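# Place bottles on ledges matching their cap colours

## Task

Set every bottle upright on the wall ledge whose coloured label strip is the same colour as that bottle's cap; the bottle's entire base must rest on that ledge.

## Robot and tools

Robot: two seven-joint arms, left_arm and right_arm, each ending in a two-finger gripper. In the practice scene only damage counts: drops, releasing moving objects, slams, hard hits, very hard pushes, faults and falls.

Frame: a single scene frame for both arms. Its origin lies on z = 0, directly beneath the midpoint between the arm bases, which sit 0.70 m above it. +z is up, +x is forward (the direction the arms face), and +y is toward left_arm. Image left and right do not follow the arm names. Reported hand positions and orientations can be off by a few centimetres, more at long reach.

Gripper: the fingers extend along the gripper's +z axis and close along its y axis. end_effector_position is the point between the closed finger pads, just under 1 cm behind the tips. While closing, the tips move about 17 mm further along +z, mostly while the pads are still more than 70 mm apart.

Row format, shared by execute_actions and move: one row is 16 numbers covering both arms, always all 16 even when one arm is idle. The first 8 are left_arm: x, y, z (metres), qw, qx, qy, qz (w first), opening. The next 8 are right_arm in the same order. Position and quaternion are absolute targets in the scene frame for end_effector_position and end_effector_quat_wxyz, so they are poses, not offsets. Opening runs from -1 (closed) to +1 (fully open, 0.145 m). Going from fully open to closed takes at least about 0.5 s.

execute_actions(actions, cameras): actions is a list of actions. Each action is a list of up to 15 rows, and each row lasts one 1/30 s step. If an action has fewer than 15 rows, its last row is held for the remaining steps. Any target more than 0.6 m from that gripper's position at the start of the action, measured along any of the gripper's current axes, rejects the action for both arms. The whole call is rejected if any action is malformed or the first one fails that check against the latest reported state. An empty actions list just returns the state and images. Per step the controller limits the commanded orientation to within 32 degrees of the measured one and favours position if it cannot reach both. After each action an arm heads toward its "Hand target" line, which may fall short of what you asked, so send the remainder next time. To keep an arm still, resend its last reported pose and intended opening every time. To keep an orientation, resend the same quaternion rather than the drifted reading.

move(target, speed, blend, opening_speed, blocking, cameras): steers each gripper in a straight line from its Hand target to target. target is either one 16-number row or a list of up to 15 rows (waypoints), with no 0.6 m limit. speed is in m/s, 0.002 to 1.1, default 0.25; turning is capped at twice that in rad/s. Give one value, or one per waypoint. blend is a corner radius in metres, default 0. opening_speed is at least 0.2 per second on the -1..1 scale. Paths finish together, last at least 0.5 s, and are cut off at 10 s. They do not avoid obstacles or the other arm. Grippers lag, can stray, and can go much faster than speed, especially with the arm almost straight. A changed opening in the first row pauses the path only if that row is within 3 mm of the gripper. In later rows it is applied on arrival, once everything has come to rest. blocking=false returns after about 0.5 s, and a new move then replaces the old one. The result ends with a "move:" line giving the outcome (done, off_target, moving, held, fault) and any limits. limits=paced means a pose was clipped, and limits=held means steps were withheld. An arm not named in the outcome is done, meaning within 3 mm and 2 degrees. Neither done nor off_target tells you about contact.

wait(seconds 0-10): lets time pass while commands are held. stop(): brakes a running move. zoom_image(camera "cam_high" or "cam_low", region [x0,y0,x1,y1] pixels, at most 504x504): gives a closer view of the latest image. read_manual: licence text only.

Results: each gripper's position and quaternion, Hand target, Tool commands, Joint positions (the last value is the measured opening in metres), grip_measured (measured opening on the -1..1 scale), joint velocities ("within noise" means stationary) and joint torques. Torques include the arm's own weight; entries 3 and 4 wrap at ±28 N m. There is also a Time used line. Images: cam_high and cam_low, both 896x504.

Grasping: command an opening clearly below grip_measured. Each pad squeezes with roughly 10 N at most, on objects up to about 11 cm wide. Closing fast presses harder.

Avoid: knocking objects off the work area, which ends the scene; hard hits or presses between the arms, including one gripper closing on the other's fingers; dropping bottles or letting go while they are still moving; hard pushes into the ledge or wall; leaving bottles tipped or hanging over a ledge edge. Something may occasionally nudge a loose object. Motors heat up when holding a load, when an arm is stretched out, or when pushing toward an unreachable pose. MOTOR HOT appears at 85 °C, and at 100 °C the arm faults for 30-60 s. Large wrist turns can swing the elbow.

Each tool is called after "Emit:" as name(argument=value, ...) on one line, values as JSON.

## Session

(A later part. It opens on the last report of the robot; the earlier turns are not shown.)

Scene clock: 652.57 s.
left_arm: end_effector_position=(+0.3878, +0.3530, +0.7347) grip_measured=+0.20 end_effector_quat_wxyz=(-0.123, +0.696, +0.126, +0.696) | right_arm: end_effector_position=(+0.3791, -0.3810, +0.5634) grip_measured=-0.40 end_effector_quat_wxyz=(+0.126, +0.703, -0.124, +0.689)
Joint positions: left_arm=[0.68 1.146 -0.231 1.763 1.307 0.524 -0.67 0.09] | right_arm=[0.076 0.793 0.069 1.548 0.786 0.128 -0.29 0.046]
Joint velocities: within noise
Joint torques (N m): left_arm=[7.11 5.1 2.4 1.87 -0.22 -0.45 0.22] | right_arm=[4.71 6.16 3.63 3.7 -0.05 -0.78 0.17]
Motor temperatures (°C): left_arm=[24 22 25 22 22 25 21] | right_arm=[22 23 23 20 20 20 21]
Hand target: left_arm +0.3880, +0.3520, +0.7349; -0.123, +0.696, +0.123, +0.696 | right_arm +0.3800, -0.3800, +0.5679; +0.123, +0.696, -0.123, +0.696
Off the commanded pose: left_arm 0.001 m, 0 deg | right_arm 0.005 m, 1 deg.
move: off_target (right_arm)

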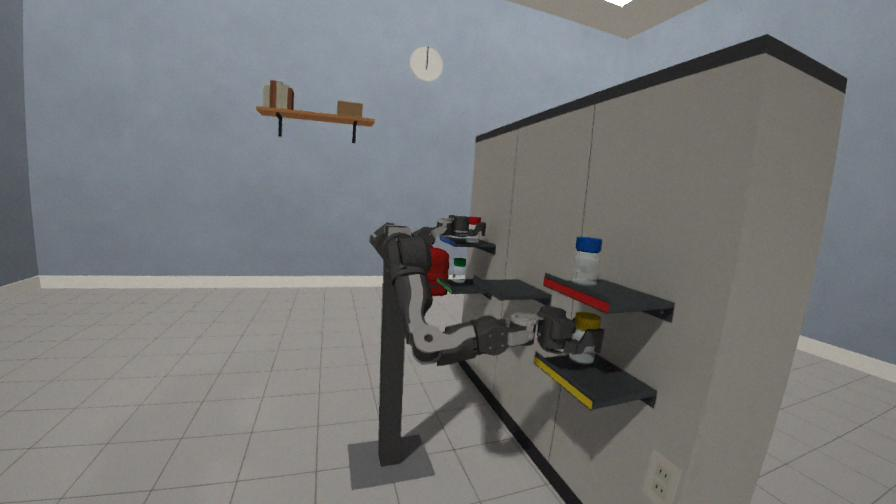

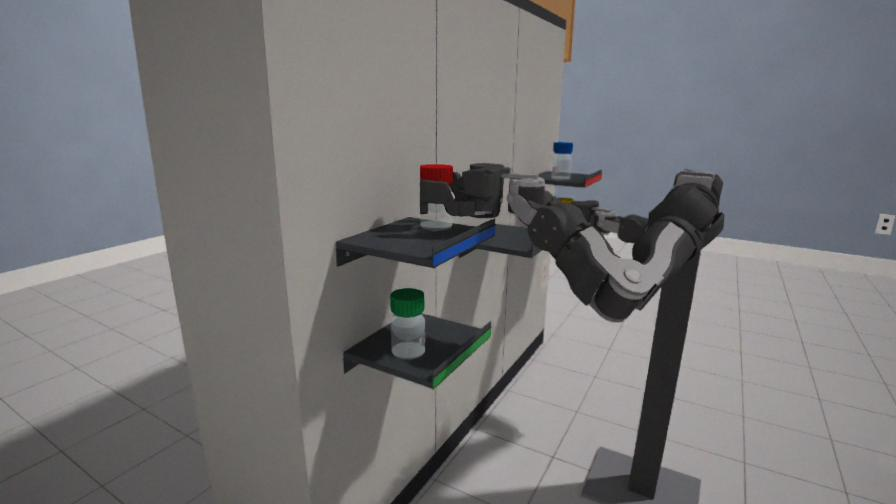

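Emit:
move(target=[[0.388,0.352,0.735,-0.1228,0.6964,0.1228,0.6964,-0.7,0.38,-0.38,0.55,0.1228,0.6964,-0.1228,0.6964,-0.7]], opening_speed=1.5, cameras=[])

Emit:
move(target=[[0.388,0.352,0.77,-0.1228,0.6964,0.1228,0.6964,-0.7,0.38,-0.38,0.540,0.1228,0.6964,-0.1228,0.6964,-0.7],[0.28,0.28,0.77,-0.0616,0.7044,0.0616,0.7044,-0.7,0.38,-0.38,0.540,0.1228,0.6964,-0.1228,0.6964,-0.7]], speed=[0.06,0.2])

Emit:
zoom_image(camera="cam_high", region=[500, 220, 660, 420])

Scene clock: 672.00 s.
left_arm: end_effector_position=(+0.3879, +0.3528, +0.7348) grip_measured=-0.29 end_effector_quat_wxyz=(-0.123, +0.696, +0.125, +0.697) | right_arm: end_effector_position=(+0.3793, -0.3814, +0.5488) grip_measured=-0.40 end_effector_quat_wxyz=(+0.124, +0.699, -0.126, +0.692)
Joint positions: left_arm=[0.68 1.146 -0.231 1.763 1.306 0.525 -0.668 0.054] | right_arm=[0.072 0.763 0.054 1.5 0.759 0.067 -0.268 0.046]
Joint velocities: within noise
Joint torques (N m): left_arm=[7.05 4.97 2.51 1.85 -0.19 -0.47 0.2] | right_arm=[4.26 5.74 2.5 3.02 -0.17 -0.78 0.16]
Motor temperatures (°C): left_arm=[25 23 25 22 22 25 21] | right_arm=[22 24 23 20 20 21 21]
Hand target: left_arm +0.3880, +0.3519, +0.7349; -0.123, +0.696, +0.123, +0.696 | right_arm +0.3800, -0.3799, +0.5500; +0.123, +0.696, -0.123, +0.696
Off the commanded pose: left_arm 0.001 m, 0 deg | right_arm 0.002 m, 1 deg.
move: done
No camera images: "cameras" was empty.

Scene clock: 673.77 s.
left_arm: end_effector_position=(+0.2805, +0.2807, +0.7692) grip_measured=-0.29 end_effector_quat_wxyz=(-0.070, +0.674, +0.047, +0.734) | right_arm: end_effector_position=(+0.3794, -0.3817, +0.5402) grip_measured=-0.40 end_effector_quat_wxyz=(+0.125, +0.698, -0.125, +0.694)
Joint positions: left_arm=[0.08 1.097 0.622 2.356 1.584 0.782 -0.786 0.054] | right_arm=[0.071 0.744 0.046 1.469 0.738 0.032 -0.253 0.046]
Joint velocities: within noise
Joint torques (N m): left_arm=[3.15 5.1 2.44 0.28 -0.09 -0.45 0.2] | right_arm=[4.05 5.6 2.26 2.84 -0.09 -0.71 0.19]
Motor temperatures (°C): left_arm=[25 23 25 22 22 25 21] | right_arm=[22 24 23 20 20 21 21]
Hand target: left_arm +0.2802, +0.2802, +0.7697; -0.069, +0.673, +0.045, +0.735 | right_arm +0.3800, -0.3800, +0.5401; +0.123, +0.696, -0.123, +0.696
Off the commanded pose: left_arm 0.001 m, 5 deg | right_arm 0.002 m, 1 deg.
joint sent to its limit (left arm) — joint 5 (forearm roll), upper limit; joint 6 (wrist pitch), upper limit. The joint targets are off in orientation, not in position.
move: off_target (left_arm)

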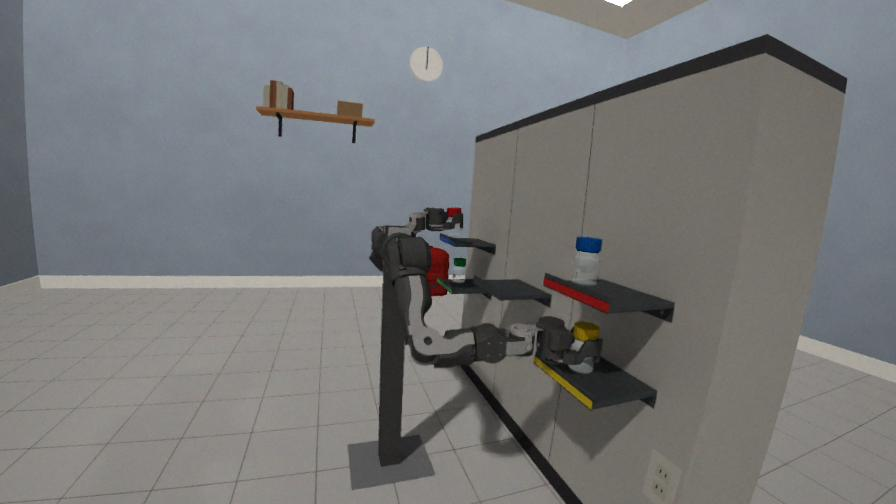

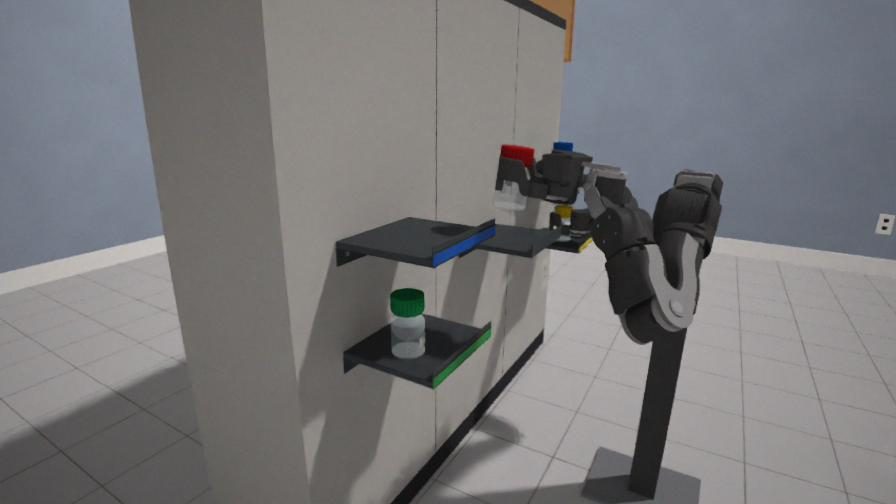

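Scaled by 2.520 from the camera's 896x504 image, which has a finer 1280x720 frame.

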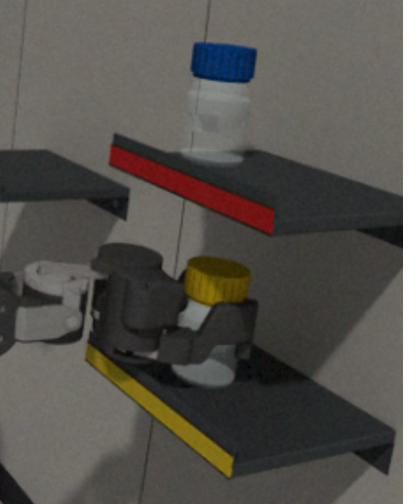

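Emit:
move(target=[[0.31,0.20,0.74,0,0.7071,0,0.7071,-0.7,0.38,-0.38,0.532,0.1228,0.6964,-0.1228,0.6964,-0.7],[0.36,0.08,0.69,0,0.7071,0,0.7071,-0.7,0.38,-0.38,0.532,0.1228,0.6964,-0.1228,0.6964,-0.7]], speed=0.2, cameras=[])

Scene clock: 682.30 s.
left_arm: end_effector_position=(+0.3597, +0.0781, +0.6871) grip_measured=-0.29 end_effector_quat_wxyz=(+0.002, +0.711, -0.005, +0.703) | right_arm: end_effector_position=(+0.3800, -0.3815, +0.5391) grip_measured=-0.41 end_effector_quat_wxyz=(+0.126, +0.688, -0.122, +0.704)
Joint positions: left_arm=[0.799 0.413 -0.765 2.137 1.099 0.671 -1.257 0.054] | right_arm=[0.074 0.735 0.039 1.447 0.721 -0.015 -0.241 0.045]
Joint velocities: within noise
Joint torques (N m): left_arm=[8.19 0.04 2.45 2.32 -0.5 -0.43 -0.02] | right_arm=[3.49 4.97 1.39 2.11 0.11 -0.17 0.11]
Motor temperatures (°C): left_arm=[25 23 25 21 22 25 21] | right_arm=[22 24 23 20 20 21 21]
Hand target: left_arm +0.3600, +0.0800, +0.6901; +0.000, +0.707, +0.000, +0.707 | right_arm +0.3799, -0.3799, +0.5319; +0.123, +0.696, -0.123, +0.696
Off the commanded pose: left_arm 0.003 m, 1 deg | right_arm 0.007 m, 1 deg.
move: off_target (right_arm)
No camera images: "cameras" was empty.

Emit:
move(target=[[0.36,0.08,0.69,0,0.7071,0,0.7071,-0.7,0.38,-0.38,0.538,0.1228,0.6964,-0.1228,0.6964,0.2],[0.388,0.02,0.665,0,0.7071,0,0.7071,-0.7,0.277,-0.342,0.545,0.1228,0.6964,-0.1228,0.6964,0.2],[0.388,0.02,0.633,0,0.7071,0,0.7071,-0.7,0.30,-0.24,0.60,0.0616,0.7044,-0.0616,0.7044,0.2]], opening_speed=1.5, speed=[0.2,0.2,0.1])

Emit:
zoom_image(camera="cam_high", region=[460, 220, 660, 420])

Scene clock: 695.57 s.
left_arm: end_effector_position=(+0.3878, +0.0203, +0.6340) grip_measured=-0.29 end_effector_quat_wxyz=(+0.000, +0.708, +0.001, +0.706) | right_arm: end_effector_position=(+0.3002, -0.2397, +0.6015) grip_measured=+0.20 end_effector_quat_wxyz=(+0.060, +0.702, -0.060, +0.707)
Joint positions: left_arm=[0.821 0.247 -1.033 1.815 0.887 0.393 -1.224 0.054] | right_arm=[-0.292 0.653 0.093 2.296 0.695 0.331 -0.547 0.09]
Joint velocities: within noise
Joint torques (N m): left_arm=[7.87 -0.62 1.54 2.71 -0.49 -0.43 0.21] | right_arm=[1.81 2.94 1.51 3.14 -0.25 -0.3 -0.15]
Motor temperatures (°C): left_arm=[26 22 25 22 22 25 21] | right_arm=[22 24 23 20 20 20 21]
Hand target: left_arm +0.3880, +0.0200, +0.6330; +0.000, +0.707, +0.000, +0.707 | right_arm +0.3000, -0.2400, +0.6001; +0.062, +0.704, -0.062, +0.705
Off the commanded pose: left_arm 0.001 m, 0 deg | right_arm 0.002 m, 0 deg.
move: done

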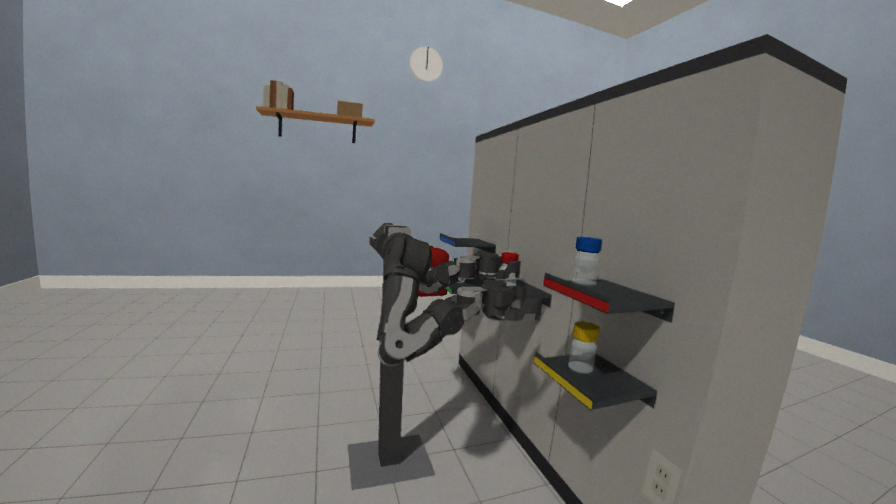

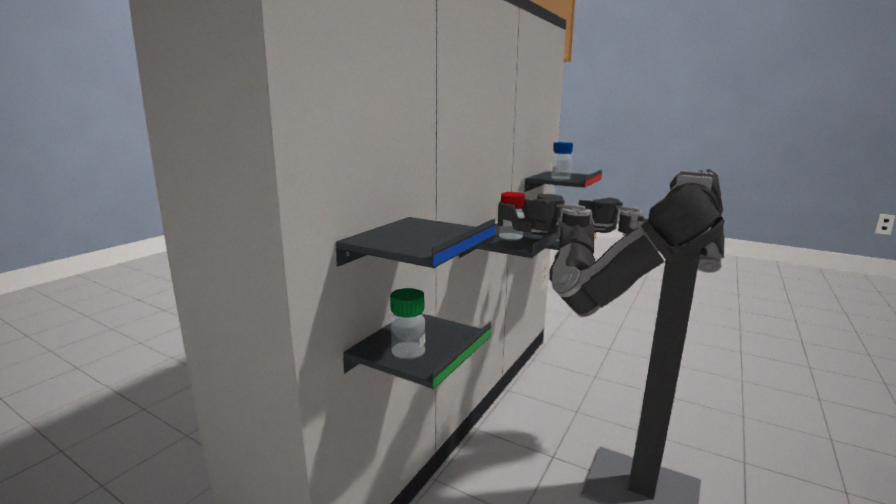

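Scaled by 2.520 from the camera's 896x504 image, which has a finer 1280x720 frame.

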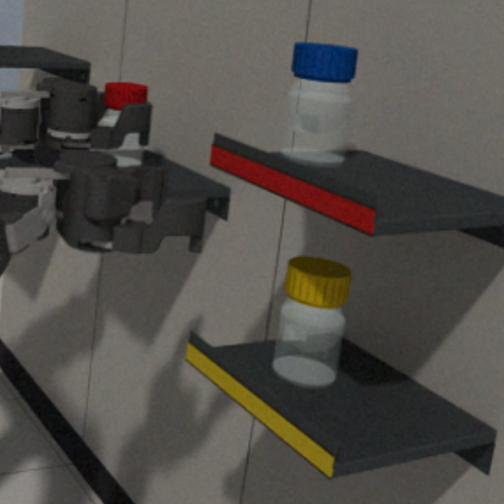

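Emit:
move(target=[0.388,0.02,0.627,0,0.7071,0,0.7071,-0.7,0.31,-0.22,0.66,0,0.7071,0,0.7071,0.2], speed=0.05, cameras=[])

Scene clock: 703.77 s.
left_arm: end_effector_position=(+0.3878, +0.0207, +0.6335) grip_measured=-0.29 end_effector_quat_wxyz=(+0.000, +0.700, +0.004, +0.714) | right_arm: end_effector_position=(+0.3103, -0.2203, +0.6597) grip_measured=+0.20 end_effector_quat_wxyz=(+0.000, +0.707, -0.002, +0.707)
Joint positions: left_arm=[0.816 0.252 -1.044 1.809 0.862 0.367 -1.217 0.054] | right_arm=[-0.076 0.823 0.174 2.363 1.033 0.544 -0.543 0.09]
Joint velocities: within noise
Joint torques (N m): left_arm=[6.08 -0.51 1.47 2.22 -0.14 -0.25 0.22] | right_arm=[2.31 4.63 3 2.52 -0.09 -0.31 0.1]
Motor temperatures (°C): left_arm=[26 22 25 22 22 25 21] | right_arm=[21 24 23 20 20 20 21]
Hand target: left_arm +0.3879, +0.0200, +0.6270; +0.000, +0.707, +0.000, +0.707 | right_arm +0.3100, -0.2200, +0.6601; +0.000, +0.707, +0.000, +0.707
Off the commanded pose: left_arm 0.007 m, 1 deg | right_arm 0.001 m, 0 deg.
move: off_target (left_arm)
No camera images: "cameras" was empty.

Emit:
move(target=[[0.388,0.02,0.633,0,0.7071,0,0.7071,0.2,0.31,-0.22,0.66,0,0.7071,0,0.7071,0.2],[0.295,0.02,0.64,0,0.7071,0,0.7071,0.2,0.32,-0.2,0.66,0,0.7071,0,0.7071,0.2],[0.33,0.21,0.68,0,0.7071,0,0.7071,0.2,0.32,-0.15,0.65,0,0.7071,0,0.7071,0.2],[0.33,0.22,0.70,0,0.7071,0,0.7071,0.2,0.28,0.02,0.635,0,0.7071,0,0.7071,0.2],[0.33,0.22,0.70,0,0.7071,0,0.7071,0.2,0.388,0.02,0.635,0,0.7071,0,0.7071,0.2]], speed=[0.2,0.25,0.3,0.25,0.2], opening_speed=2)

Emit:
zoom_image(camera="cam_high", region=[440, 220, 600, 370])

Scene clock: 724.00 s.
left_arm: end_effector_position=(+0.3299, +0.2201, +0.6993) grip_measured=+0.20 end_effector_quat_wxyz=(+0.000, +0.707, +0.002, +0.707) | right_arm: end_effector_position=(+0.3884, +0.0183, +0.6356) grip_measured=+0.20 end_effector_quat_wxyz=(+0.004, +0.707, -0.002, +0.707)
Joint positions: left_arm=[0.357 1.344 -0.246 2.295 1.49 0.227 -0.786 0.09] | right_arm=[0.656 -0.06 -0.854 1.683 0.524 0.553 -1.06 0.09]
Joint velocities: within noise
Joint torques (N m): left_arm=[4.95 5 2.84 0.51 -0.17 -0.41 0.24] | right_arm=[5.42 -2.99 1.2 3.26 -0.32 -0.32 0.16]
Motor temperatures (°C): left_arm=[26 22 24 22 22 24 21] | right_arm=[21 24 23 20 20 20 21]
Hand target: left_arm +0.3300, +0.2200, +0.6999; +0.000, +0.707, +0.000, +0.707 | right_arm +0.3880, +0.0200, +0.6351; +0.000, +0.707, +0.000, +0.707
Off the commanded pose: left_arm 0.001 m, 0 deg | right_arm 0.002 m, 1 deg.
move: done

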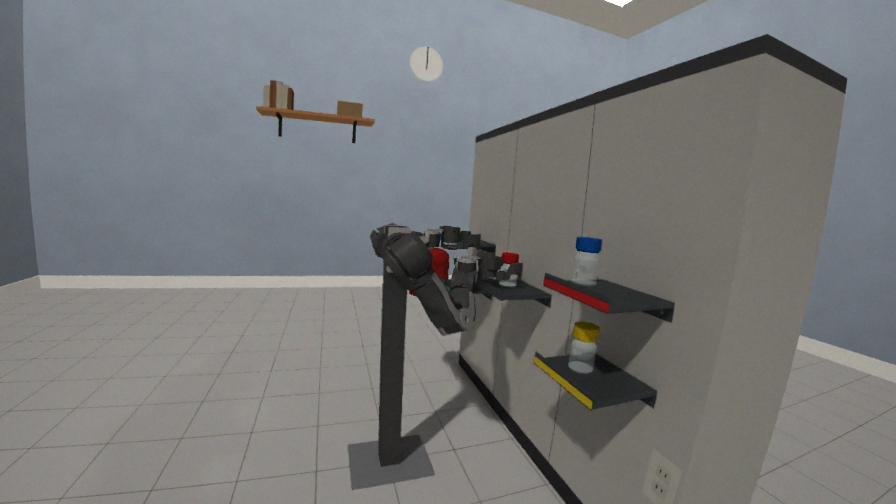

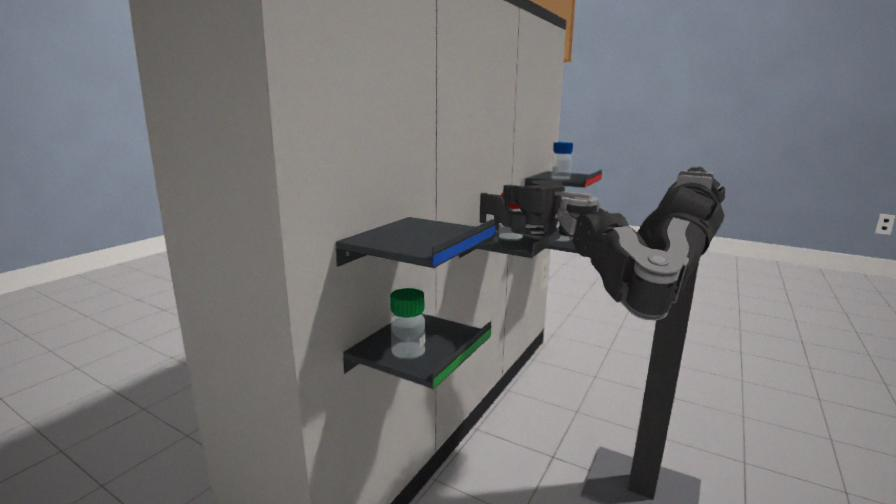

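Scaled by 3.150 from the camera's 896x504 image, which has a finer 1280x720 frame.

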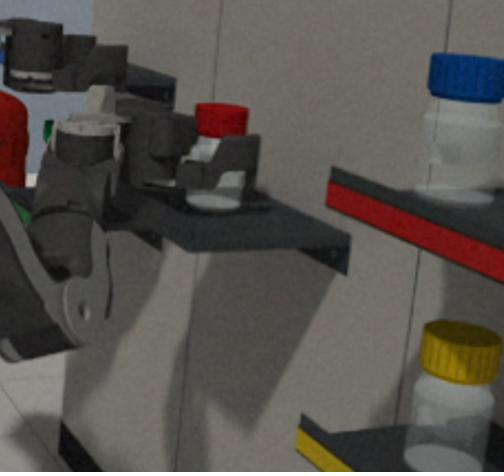

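Emit:
move(target=[[0.33,0.22,0.70,0,0.7071,0,0.7071,0.2,0.388,0.02,0.635,0,0.7071,0,0.7071,-0.7],[0.33,0.22,0.70,0,0.7071,0,0.7071,0.2,0.388,0.02,0.67,0,0.7071,0,0.7071,-0.7],[0.33,0.22,0.70,0,0.7071,0,0.7071,0.2,0.33,-0.2,0.77,0,0.7071,0,0.7071,-0.7],[0.33,0.22,0.70,0,0.7071,0,0.7071,0.2,0.285,-0.34,0.775,0.0923,0.7011,-0.0923,0.7011,-0.7],[0.33,0.22,0.70,0,0.7071,0,0.7071,0.2,0.31,-0.44,0.775,0.1228,0.6964,-0.1228,0.6964,-0.7],[0.33,0.22,0.70,0,0.7071,0,0.7071,0.2,0.38,-0.455,0.775,0.1228,0.6964,-0.1228,0.6964,-0.7]], speed=0.25, opening_speed=2)

Emit:
zoom_image(camera="cam_high", region=[500, 220, 660, 380])

Scene clock: 739.70 s.
left_arm: end_effector_position=(+0.3299, +0.2201, +0.6993) grip_measured=+0.20 end_effector_quat_wxyz=(+0.000, +0.707, +0.002, +0.707) | right_arm: end_effector_position=(+0.3802, -0.4549, +0.7725) grip_measured=-0.36 end_effector_quat_wxyz=(+0.122, +0.700, -0.121, +0.693)
Joint positions: left_arm=[0.357 1.344 -0.246 2.295 1.49 0.227 -0.786 0.09] | right_arm=[-1.024 1.689 1.322 1.329 1.559 0.311 -0.213 0.048]
Joint velocities: within noise
Joint torques (N m): left_arm=[4.95 5 2.84 0.51 -0.17 -0.41 0.24] | right_arm=[4.42 4.89 4.63 0.59 0.01 -0.65 -0.12]
Motor temperatures (°C): left_arm=[25 23 25 21 22 24 21] | right_arm=[22 24 23 20 20 20 21]
Hand target: left_arm +0.3300, +0.2201, +0.7000; +0.000, +0.707, +0.000, +0.707 | right_arm +0.3800, -0.4550, +0.7749; +0.123, +0.696, -0.123, +0.696
Off the commanded pose: left_arm 0.001 m, 0 deg | right_arm 0.002 m, 1 deg.
move: done

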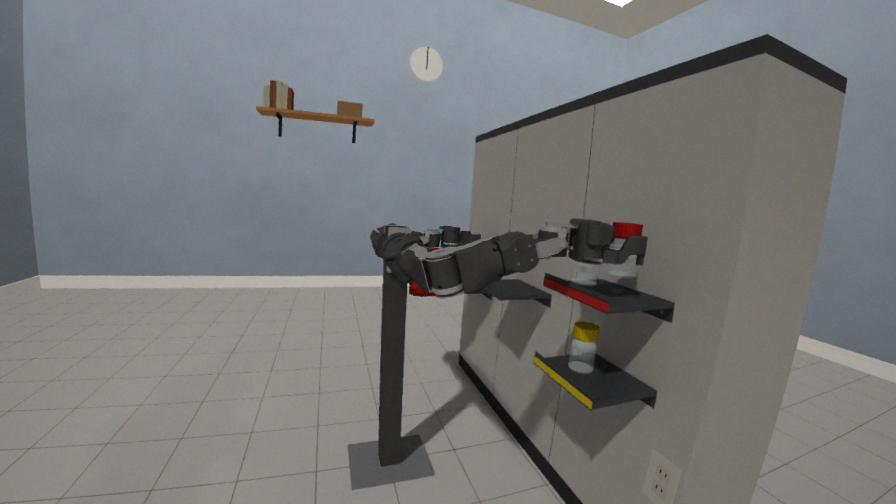

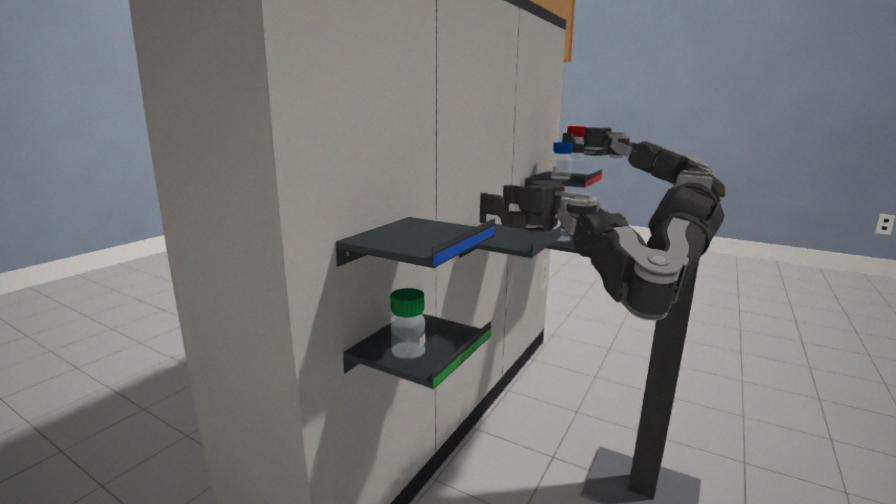

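Scaled by 3.150 from the camera's 896x504 image, which has a finer 1280x720 frame.

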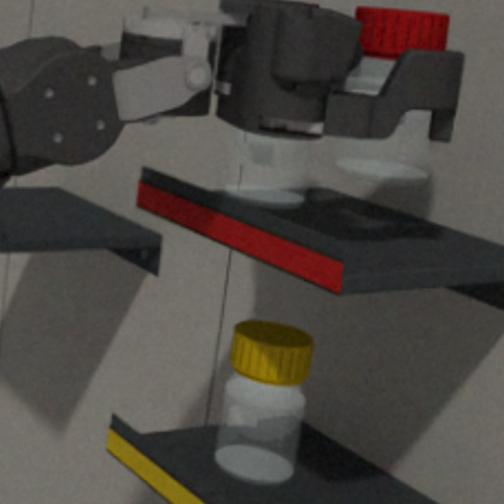

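Emit:
move(target=[0.33,0.22,0.70,0,0.7071,0,0.7071,0.2,0.38,-0.458,0.731,0.1228,0.6964,-0.1228,0.6964,-0.7], speed=0.06)

Emit:
zoom_image(camera="cam_high", region=[500, 220, 660, 380])

Scene clock: 744.97 s.
left_arm: end_effector_position=(+0.3299, +0.2201, +0.6993) grip_measured=+0.20 end_effector_quat_wxyz=(+0.000, +0.707, +0.002, +0.707) | right_arm: end_effector_position=(+0.3802, -0.4582, +0.7295) grip_measured=-0.36 end_effector_quat_wxyz=(+0.124, +0.698, -0.122, +0.694)
Joint positions: left_arm=[0.357 1.344 -0.246 2.295 1.49 0.227 -0.786 0.09] | right_arm=[-1.298 1.641 1.435 1.366 1.559 0.144 -0.213 0.048]
Joint velocities: within noise
Joint torques (N m): left_arm=[4.95 5 2.82 0.51 -0.18 -0.41 0.24] | right_arm=[3.49 2.28 5.57 0.53 0.02 -0.52 0.07]
Motor temperatures (°C): left_arm=[25 23 25 21 22 24 21] | right_arm=[22 24 23 20 20 20 21]
Hand target: left_arm +0.3300, +0.2201, +0.7000; +0.000, +0.707, +0.000, +0.707 | right_arm +0.3800, -0.4580, +0.7310; +0.123, +0.696, -0.123, +0.696
Off the commanded pose: left_arm 0.001 m, 0 deg | right_arm 0.002 m, 0 deg.
joint sent to its limit (right arm) — joint 5 (forearm roll), upper limit. The joint targets still meet the commanded pose.
move: done

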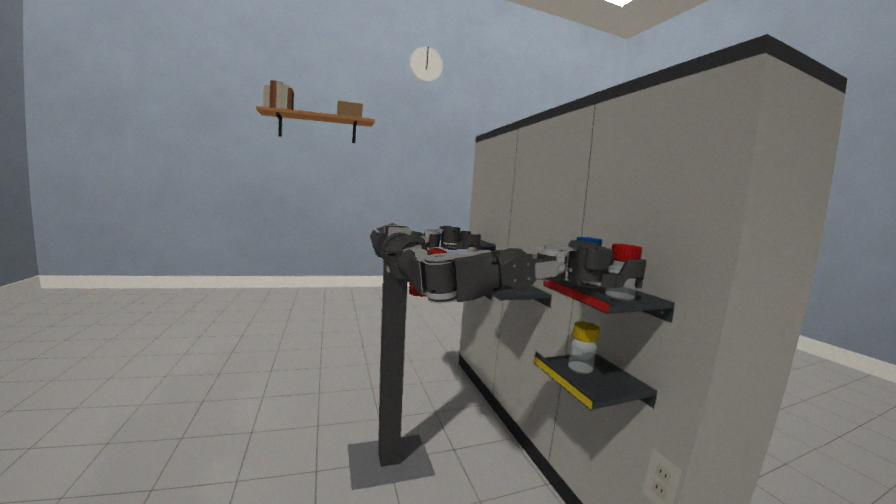

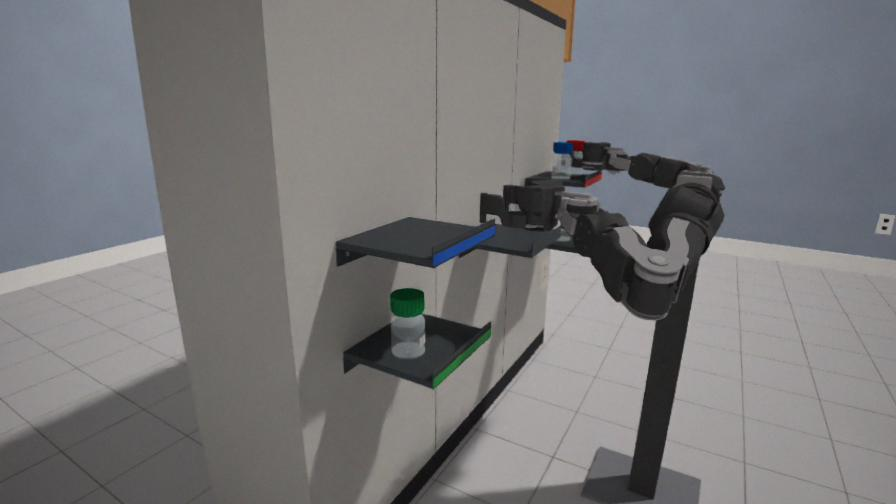

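Scaled by 3.150 from the camera's 896x504 image, which has a finer 1280x720 frame.

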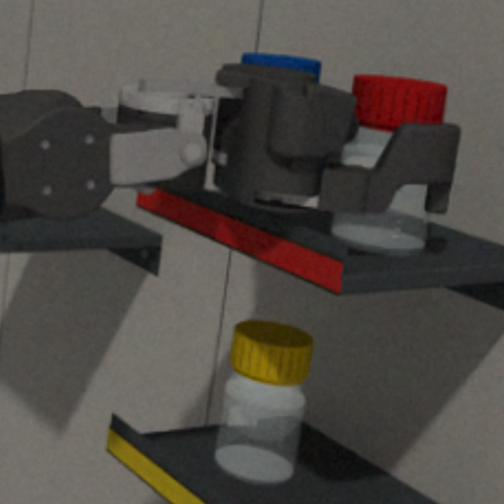

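Emit:
move(target=[0.33,0.22,0.70,0,0.7071,0,0.7071,0.2,0.38,-0.458,0.719,0.1228,0.6964,-0.1228,0.6964,-0.7], speed=0.05, cameras=[])

Scene clock: 750.67 s.
left_arm: end_effector_position=(+0.3299, +0.2201, +0.6993) grip_measured=+0.20 end_effector_quat_wxyz=(+0.000, +0.707, +0.002, +0.707) | right_arm: end_effector_position=(+0.3802, -0.4577, +0.7284) grip_measured=-0.36 end_effector_quat_wxyz=(+0.126, +0.685, -0.119, +0.708)
Joint positions: left_arm=[0.357 1.344 -0.246 2.295 1.49 0.227 -0.786 0.09] | right_arm=[-1.308 1.636 1.412 1.373 1.556 0.073 -0.213 0.048]
Joint velocities: within noise
Joint torques (N m): left_arm=[4.97 5 2.84 0.51 -0.17 -0.41 0.24] | right_arm=[3.07 1.6 1.92 0.79 0.14 0.04 0.08]
Motor temperatures (°C): left_arm=[25 23 25 21 22 24 21] | right_arm=[22 23 24 20 20 21 21]
Hand target: left_arm +0.3300, +0.2201, +0.7000; +0.000, +0.707, +0.000, +0.707 | right_arm +0.3799, -0.4579, +0.7191; +0.126, +0.697, -0.119, +0.696
Off the commanded pose: left_arm 0.001 m, 0 deg | right_arm 0.009 m, 2 deg.
joint sent to its limit (right arm) — joint 1 (shoulder pitch), lower limit; joint 5 (forearm roll), upper limit. The joint targets still meet the commanded pose.
move: off_target (right_arm)
No camera images: "cameras" was empty.

Emit:
move(target=[[0.33,0.22,0.70,0,0.7071,0,0.7071,0.2,0.38,-0.458,0.728,0.1228,0.6964,-0.1228,0.6964,0.2],[0.33,0.22,0.70,0,0.7071,0,0.7071,0.2,0.285,-0.423,0.735,0.1228,0.6964,-0.1228,0.6964,0.2],[0.33,0.22,0.70,0,0.7071,0,0.7071,0.2,0.28,-0.31,0.735,0.1228,0.6964,-0.1228,0.6964,0.2]], speed=[0.1,0.15,0.25], opening_speed=2)

Emit:
zoom_image(camera="cam_high", region=[500, 220, 660, 380])

Scene clock: 767.97 s.
left_arm: end_effector_position=(+0.3299, +0.2201, +0.6993) grip_measured=+0.20 end_effector_quat_wxyz=(+0.000, +0.707, +0.002, +0.707) | right_arm: end_effector_position=(+0.2797, -0.3095, +0.7367) grip_measured=+0.20 end_effector_quat_wxyz=(+0.122, +0.694, -0.121, +0.699)
Joint positions: left_arm=[0.357 1.344 -0.246 2.295 1.49 0.227 -0.786 0.09] | right_arm=[-0.062 1.078 0.624 2.361 1.559 0.718 -0.954 0.09]
Joint velocities: within noise
Joint torques (N m): left_arm=[4.95 5 2.84 0.51 -0.18 -0.41 0.24] | right_arm=[2.52 4.87 1.51 0.38 -0.21 -0.13 -0.16]
Motor temperatures (°C): left_arm=[25 23 25 21 22 24 21] | right_arm=[22 23 23 20 20 20 21]
Hand target: left_arm +0.3300, +0.2201, +0.7000; +0.000, +0.707, +0.000, +0.707 | right_arm +0.2800, -0.3099, +0.7350; +0.123, +0.696, -0.123, +0.696
Off the commanded pose: left_arm 0.001 m, 0 deg | right_arm 0.002 m, 0 deg.
joint sent to its limit (right arm) — joint 5 (forearm roll), upper limit. The joint targets still meet the commanded pose.
move: done

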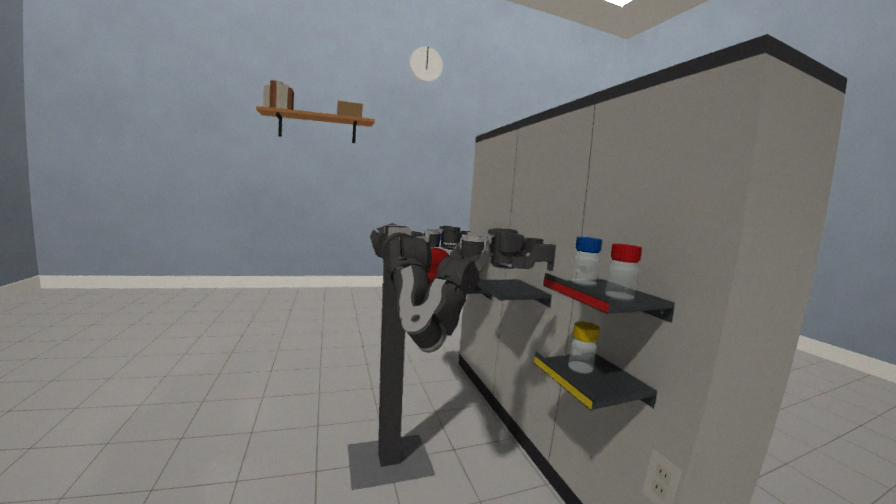

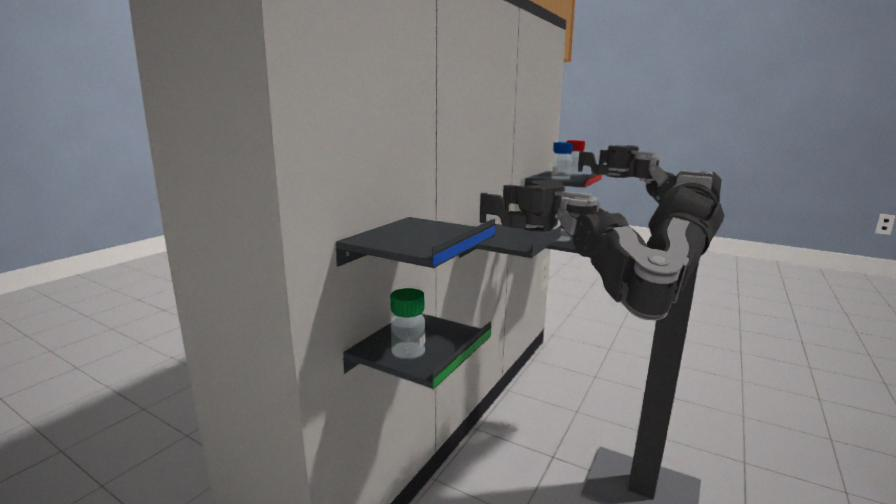

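Scaled by 3.150 from the camera's 896x504 image, which has a finer 1280x720 frame.

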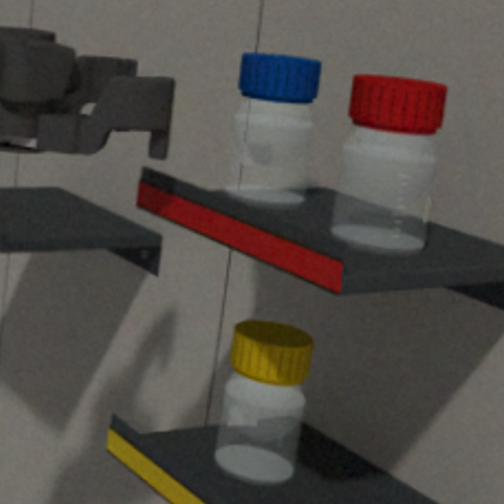

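Emit:
move(target=[[0.33,0.22,0.70,0,0.7071,0,0.7071,0.2,0.388,-0.345,0.731,0.1228,0.6964,-0.1228,0.6964,0.2],[0.33,0.22,0.70,0,0.7071,0,0.7071,0.2,0.388,-0.345,0.731,0.1228,0.6964,-0.1228,0.6964,-0.7],[0.33,0.22,0.70,0,0.7071,0,0.7071,0.2,0.388,-0.345,0.765,0.1228,0.6964,-0.1228,0.6964,-0.7],[0.33,0.22,0.70,0,0.7071,0,0.7071,0.2,0.32,-0.24,0.765,0.0616,0.7044,-0.0616,0.7044,-0.7],[0.33,0.22,0.70,0,0.7071,0,0.7071,0.2,0.35,-0.1,0.70,0,0.7071,0,0.7071,-0.7],[0.33,0.22,0.70,0,0.7071,0,0.7071,0.2,0.388,0.0,0.675,0,0.7071,0,0.7071,-0.7]], speed=[0.15,0.15,0.2,0.25,0.25,0.25], opening_speed=2)

Scene clock: 785.37 s.
left_arm: end_effector_position=(+0.3299, +0.2201, +0.6993) grip_measured=+0.20 end_effector_quat_wxyz=(+0.000, +0.707, +0.002, +0.707) | right_arm: end_effector_position=(+0.3881, +0.0000, +0.6719) grip_measured=-0.55 end_effector_quat_wxyz=(+0.000, +0.712, +0.002, +0.702)
Joint positions: left_arm=[0.357 1.344 -0.246 2.295 1.49 0.227 -0.786 0.09] | right_arm=[0.938 0.129 -0.995 1.789 0.984 0.522 -1.312 0.034]
Joint velocities: within noise
Joint torques (N m): left_arm=[4.95 5 2.84 0.53 -0.18 -0.41 0.24] | right_arm=[6.98 -1.62 2.62 2.32 -0.71 -0.27 0.02]
Motor temperatures (°C): left_arm=[25 23 25 21 22 24 21] | right_arm=[22 24 23 19 20 20 21]
Hand target: left_arm +0.3300, +0.2201, +0.7000; +0.000, +0.707, +0.000, +0.707 | right_arm +0.3880, +0.0000, +0.6751; +0.000, +0.707, +0.000, +0.707
Off the commanded pose: left_arm 0.001 m, 0 deg | right_arm 0.003 m, 1 deg.
move: done

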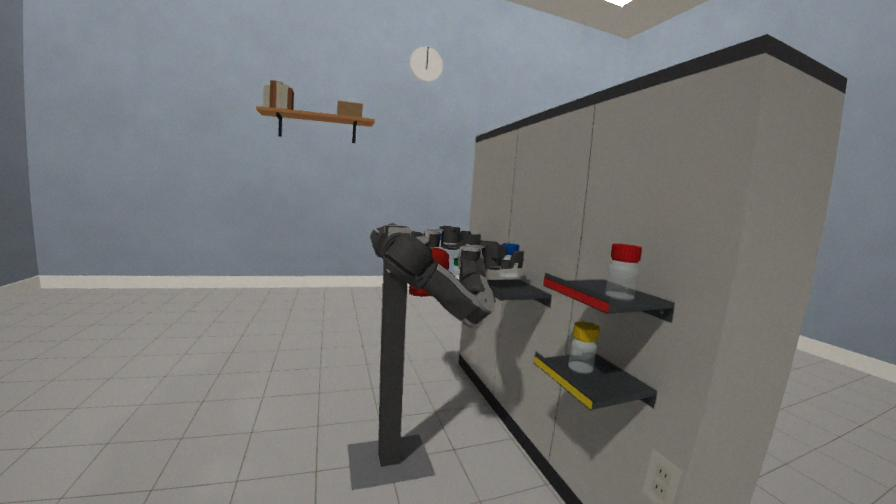

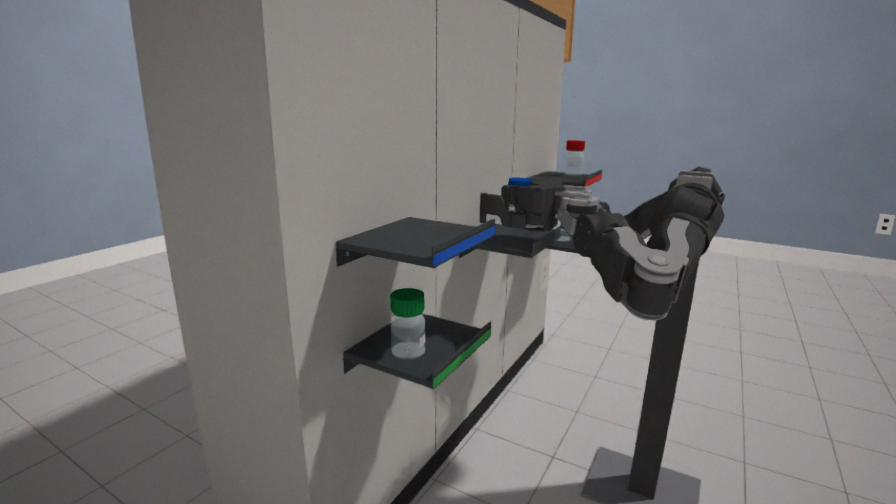

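Emit:
zoom_image(camera="cam_high", region=[440, 210, 600, 340])

Emit:
zoom_image(camera="cam_low", region=[450, 150, 610, 280])

Scaled by 3.150 from the camera's 896x504 image, which has a finer 1280x720 frame.

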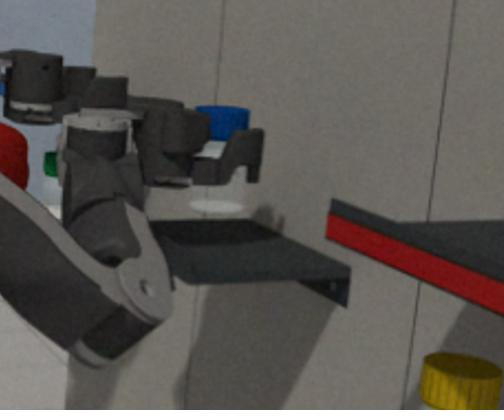

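Scaled by 3.150 from the camera's 896x504 image, which has a finer 1280x720 frame.

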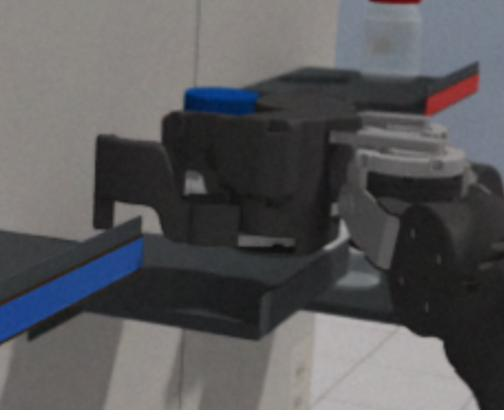

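Emit:
move(target=[0.33,0.22,0.70,0,0.7071,0,0.7071,0.2,0.388,0.0,0.626,0,0.7071,0,0.7071,-0.7], speed=0.06)

Emit:
zoom_image(camera="cam_high", region=[440, 210, 600, 340])

Scene clock: 802.17 s.
left_arm: end_effector_position=(+0.3299, +0.2201, +0.6993) grip_measured=+0.20 end_effector_quat_wxyz=(+0.000, +0.707, +0.002, +0.707) | right_arm: end_effector_position=(+0.3869, -0.0021, +0.6402) grip_measured=-0.55 end_effector_quat_wxyz=(+0.000, +0.688, -0.009, +0.726)
Joint positions: left_arm=[0.357 1.344 -0.246 2.295 1.49 0.227 -0.786 0.09] | right_arm=[0.836 0.168 -1.072 1.753 0.814 0.353 -1.248 0.034]
Joint velocities: within noise
Joint torques (N m): left_arm=[4.95 5 2.82 0.51 -0.18 -0.41 0.24] | right_arm=[2.84 -0.78 1.89 0.98 0.6 0.24 0.26]
Motor temperatures (°C): left_arm=[25 24 25 21 22 24 21] | right_arm=[24 23 23 20 21 20 21]
Hand target: left_arm +0.3300, +0.2201, +0.7000; +0.000, +0.707, +0.000, +0.707 | right_arm +0.3875, +0.0000, +0.6260; +0.000, +0.707, +0.000, +0.707
Off the commanded pose: left_arm 0.001 m, 0 deg | right_arm 0.014 m, 3 deg.
move: off_target (right_arm)

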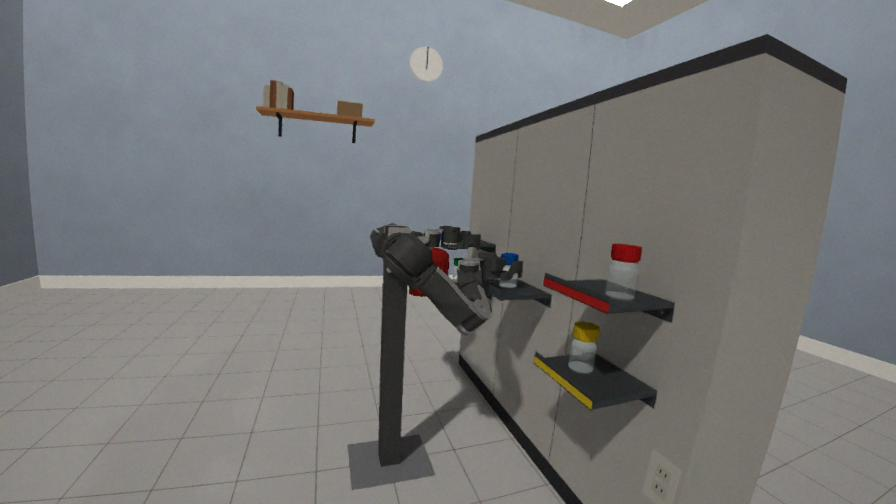

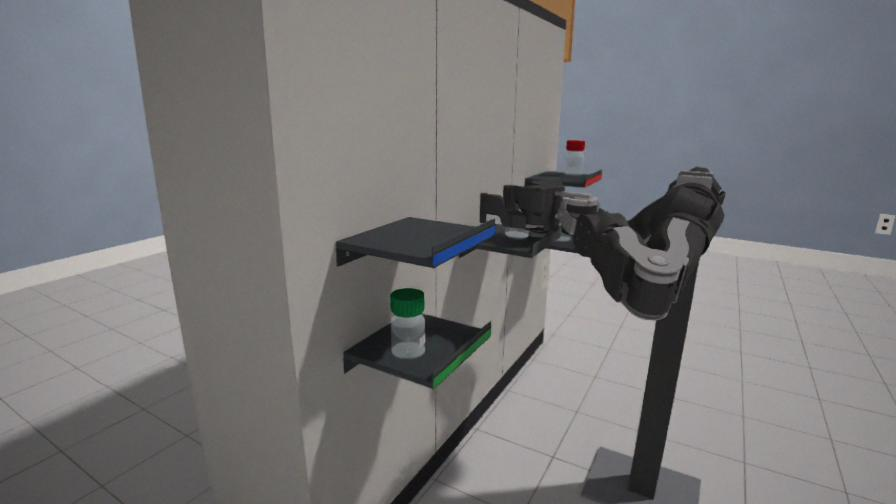

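Scaled by 3.150 from the camera's 896x504 image, which has a finer 1280x720 frame.

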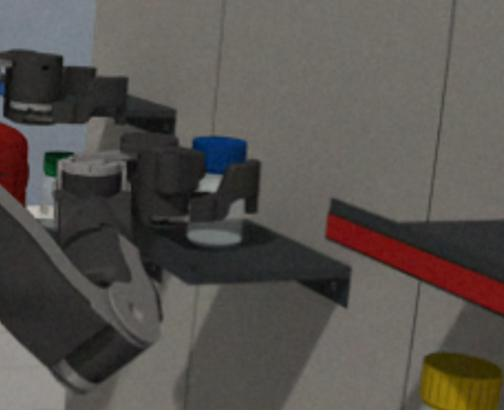

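Emit:
move(target=[[0.33,0.22,0.70,0,0.7071,0,0.7071,0.2,0.388,0.0,0.639,0,0.7071,0,0.7071,-0.7],[0.33,0.22,0.70,0,0.7071,0,0.7071,0.2,0.388,0.0,0.640,0,0.7071,0,0.7071,0.2],[0.33,0.2,0.68,0,0.7071,0,0.7071,0.2,0.295,0.0,0.645,0,0.7071,0,0.7071,0.2],[0.32,0.15,0.65,0,0.7071,0,0.7071,0.2,0.33,-0.2,0.67,0,0.7071,0,0.7071,0.2],[0.285,0.0,0.637,0,0.7071,0,0.7071,0.2,0.33,-0.22,0.67,0,0.7071,0,0.7071,0.2],[0.388,0.0,0.637,0,0.7071,0,0.7071,0.2,0.33,-0.22,0.67,0,0.7071,0,0.7071,0.2]], speed=[0.1,0.1,0.2,0.3,0.25,0.2], opening_speed=2)

Emit:
zoom_image(camera="cam_high", region=[440, 210, 600, 340])

Emit:
zoom_image(camera="cam_low", region=[450, 150, 610, 280])

Scene clock: 820.73 s.
left_arm: end_effector_position=(+0.3882, +0.0016, +0.6379) grip_measured=+0.20 end_effector_quat_wxyz=(-0.003, +0.706, +0.002, +0.708) | right_arm: end_effector_position=(+0.3299, -0.2200, +0.6688) grip_measured=+0.20 end_effector_quat_wxyz=(+0.002, +0.709, +0.000, +0.706)
Joint positions: left_arm=[0.827 0.151 -1.033 1.756 0.844 0.421 -1.242 0.09] | right_arm=[0.163 1.283 -0.202 2.285 1.335 0.165 -0.75 0.09]
Joint velocities: within noise
Joint torques (N m): left_arm=[7.93 -1.62 1.8 3.26 -0.29 -0.35 0.23] | right_arm=[2.94 5.55 4.27 1.09 -0.25 -0.47 0.17]
Motor temperatures (°C): left_arm=[25 23 25 21 22 24 21] | right_arm=[22 23 23 19 20 20 21]
Hand target: left_arm +0.3880, +0.0001, +0.6371; +0.000, +0.707, +0.000, +0.707 | right_arm +0.3300, -0.2200, +0.6699; +0.000, +0.707, +0.000, +0.707
Off the commanded pose: left_arm 0.002 m, 0 deg | right_arm 0.001 m, 0 deg.
move: done

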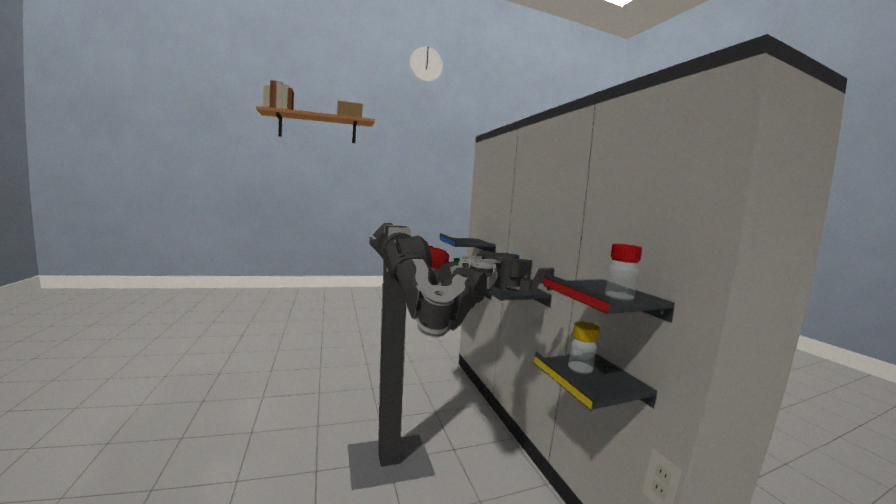

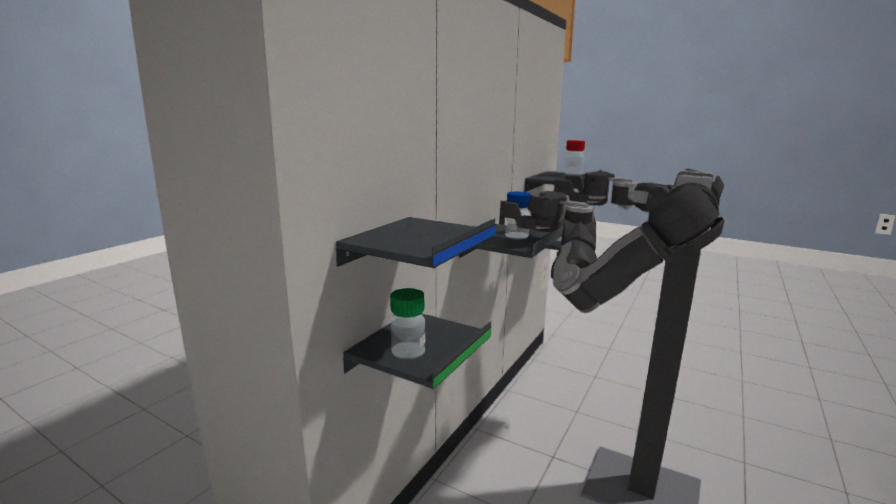

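Scaled by 3.150 from the camera's 896x504 image, which has a finer 1280x720 frame.

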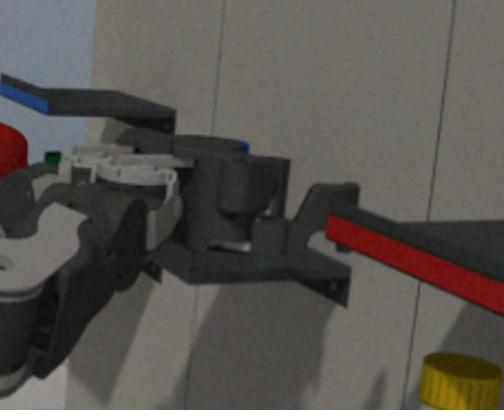

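Scaled by 3.150 from the camera's 896x504 image, which has a finer 1280x720 frame.

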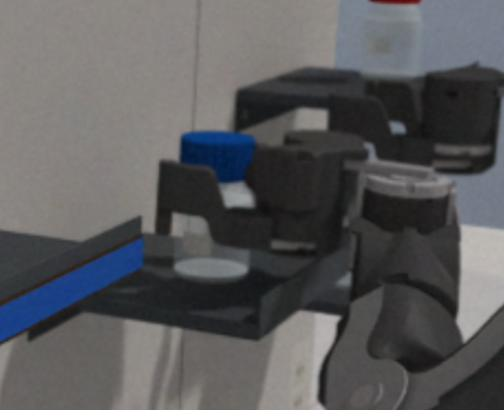

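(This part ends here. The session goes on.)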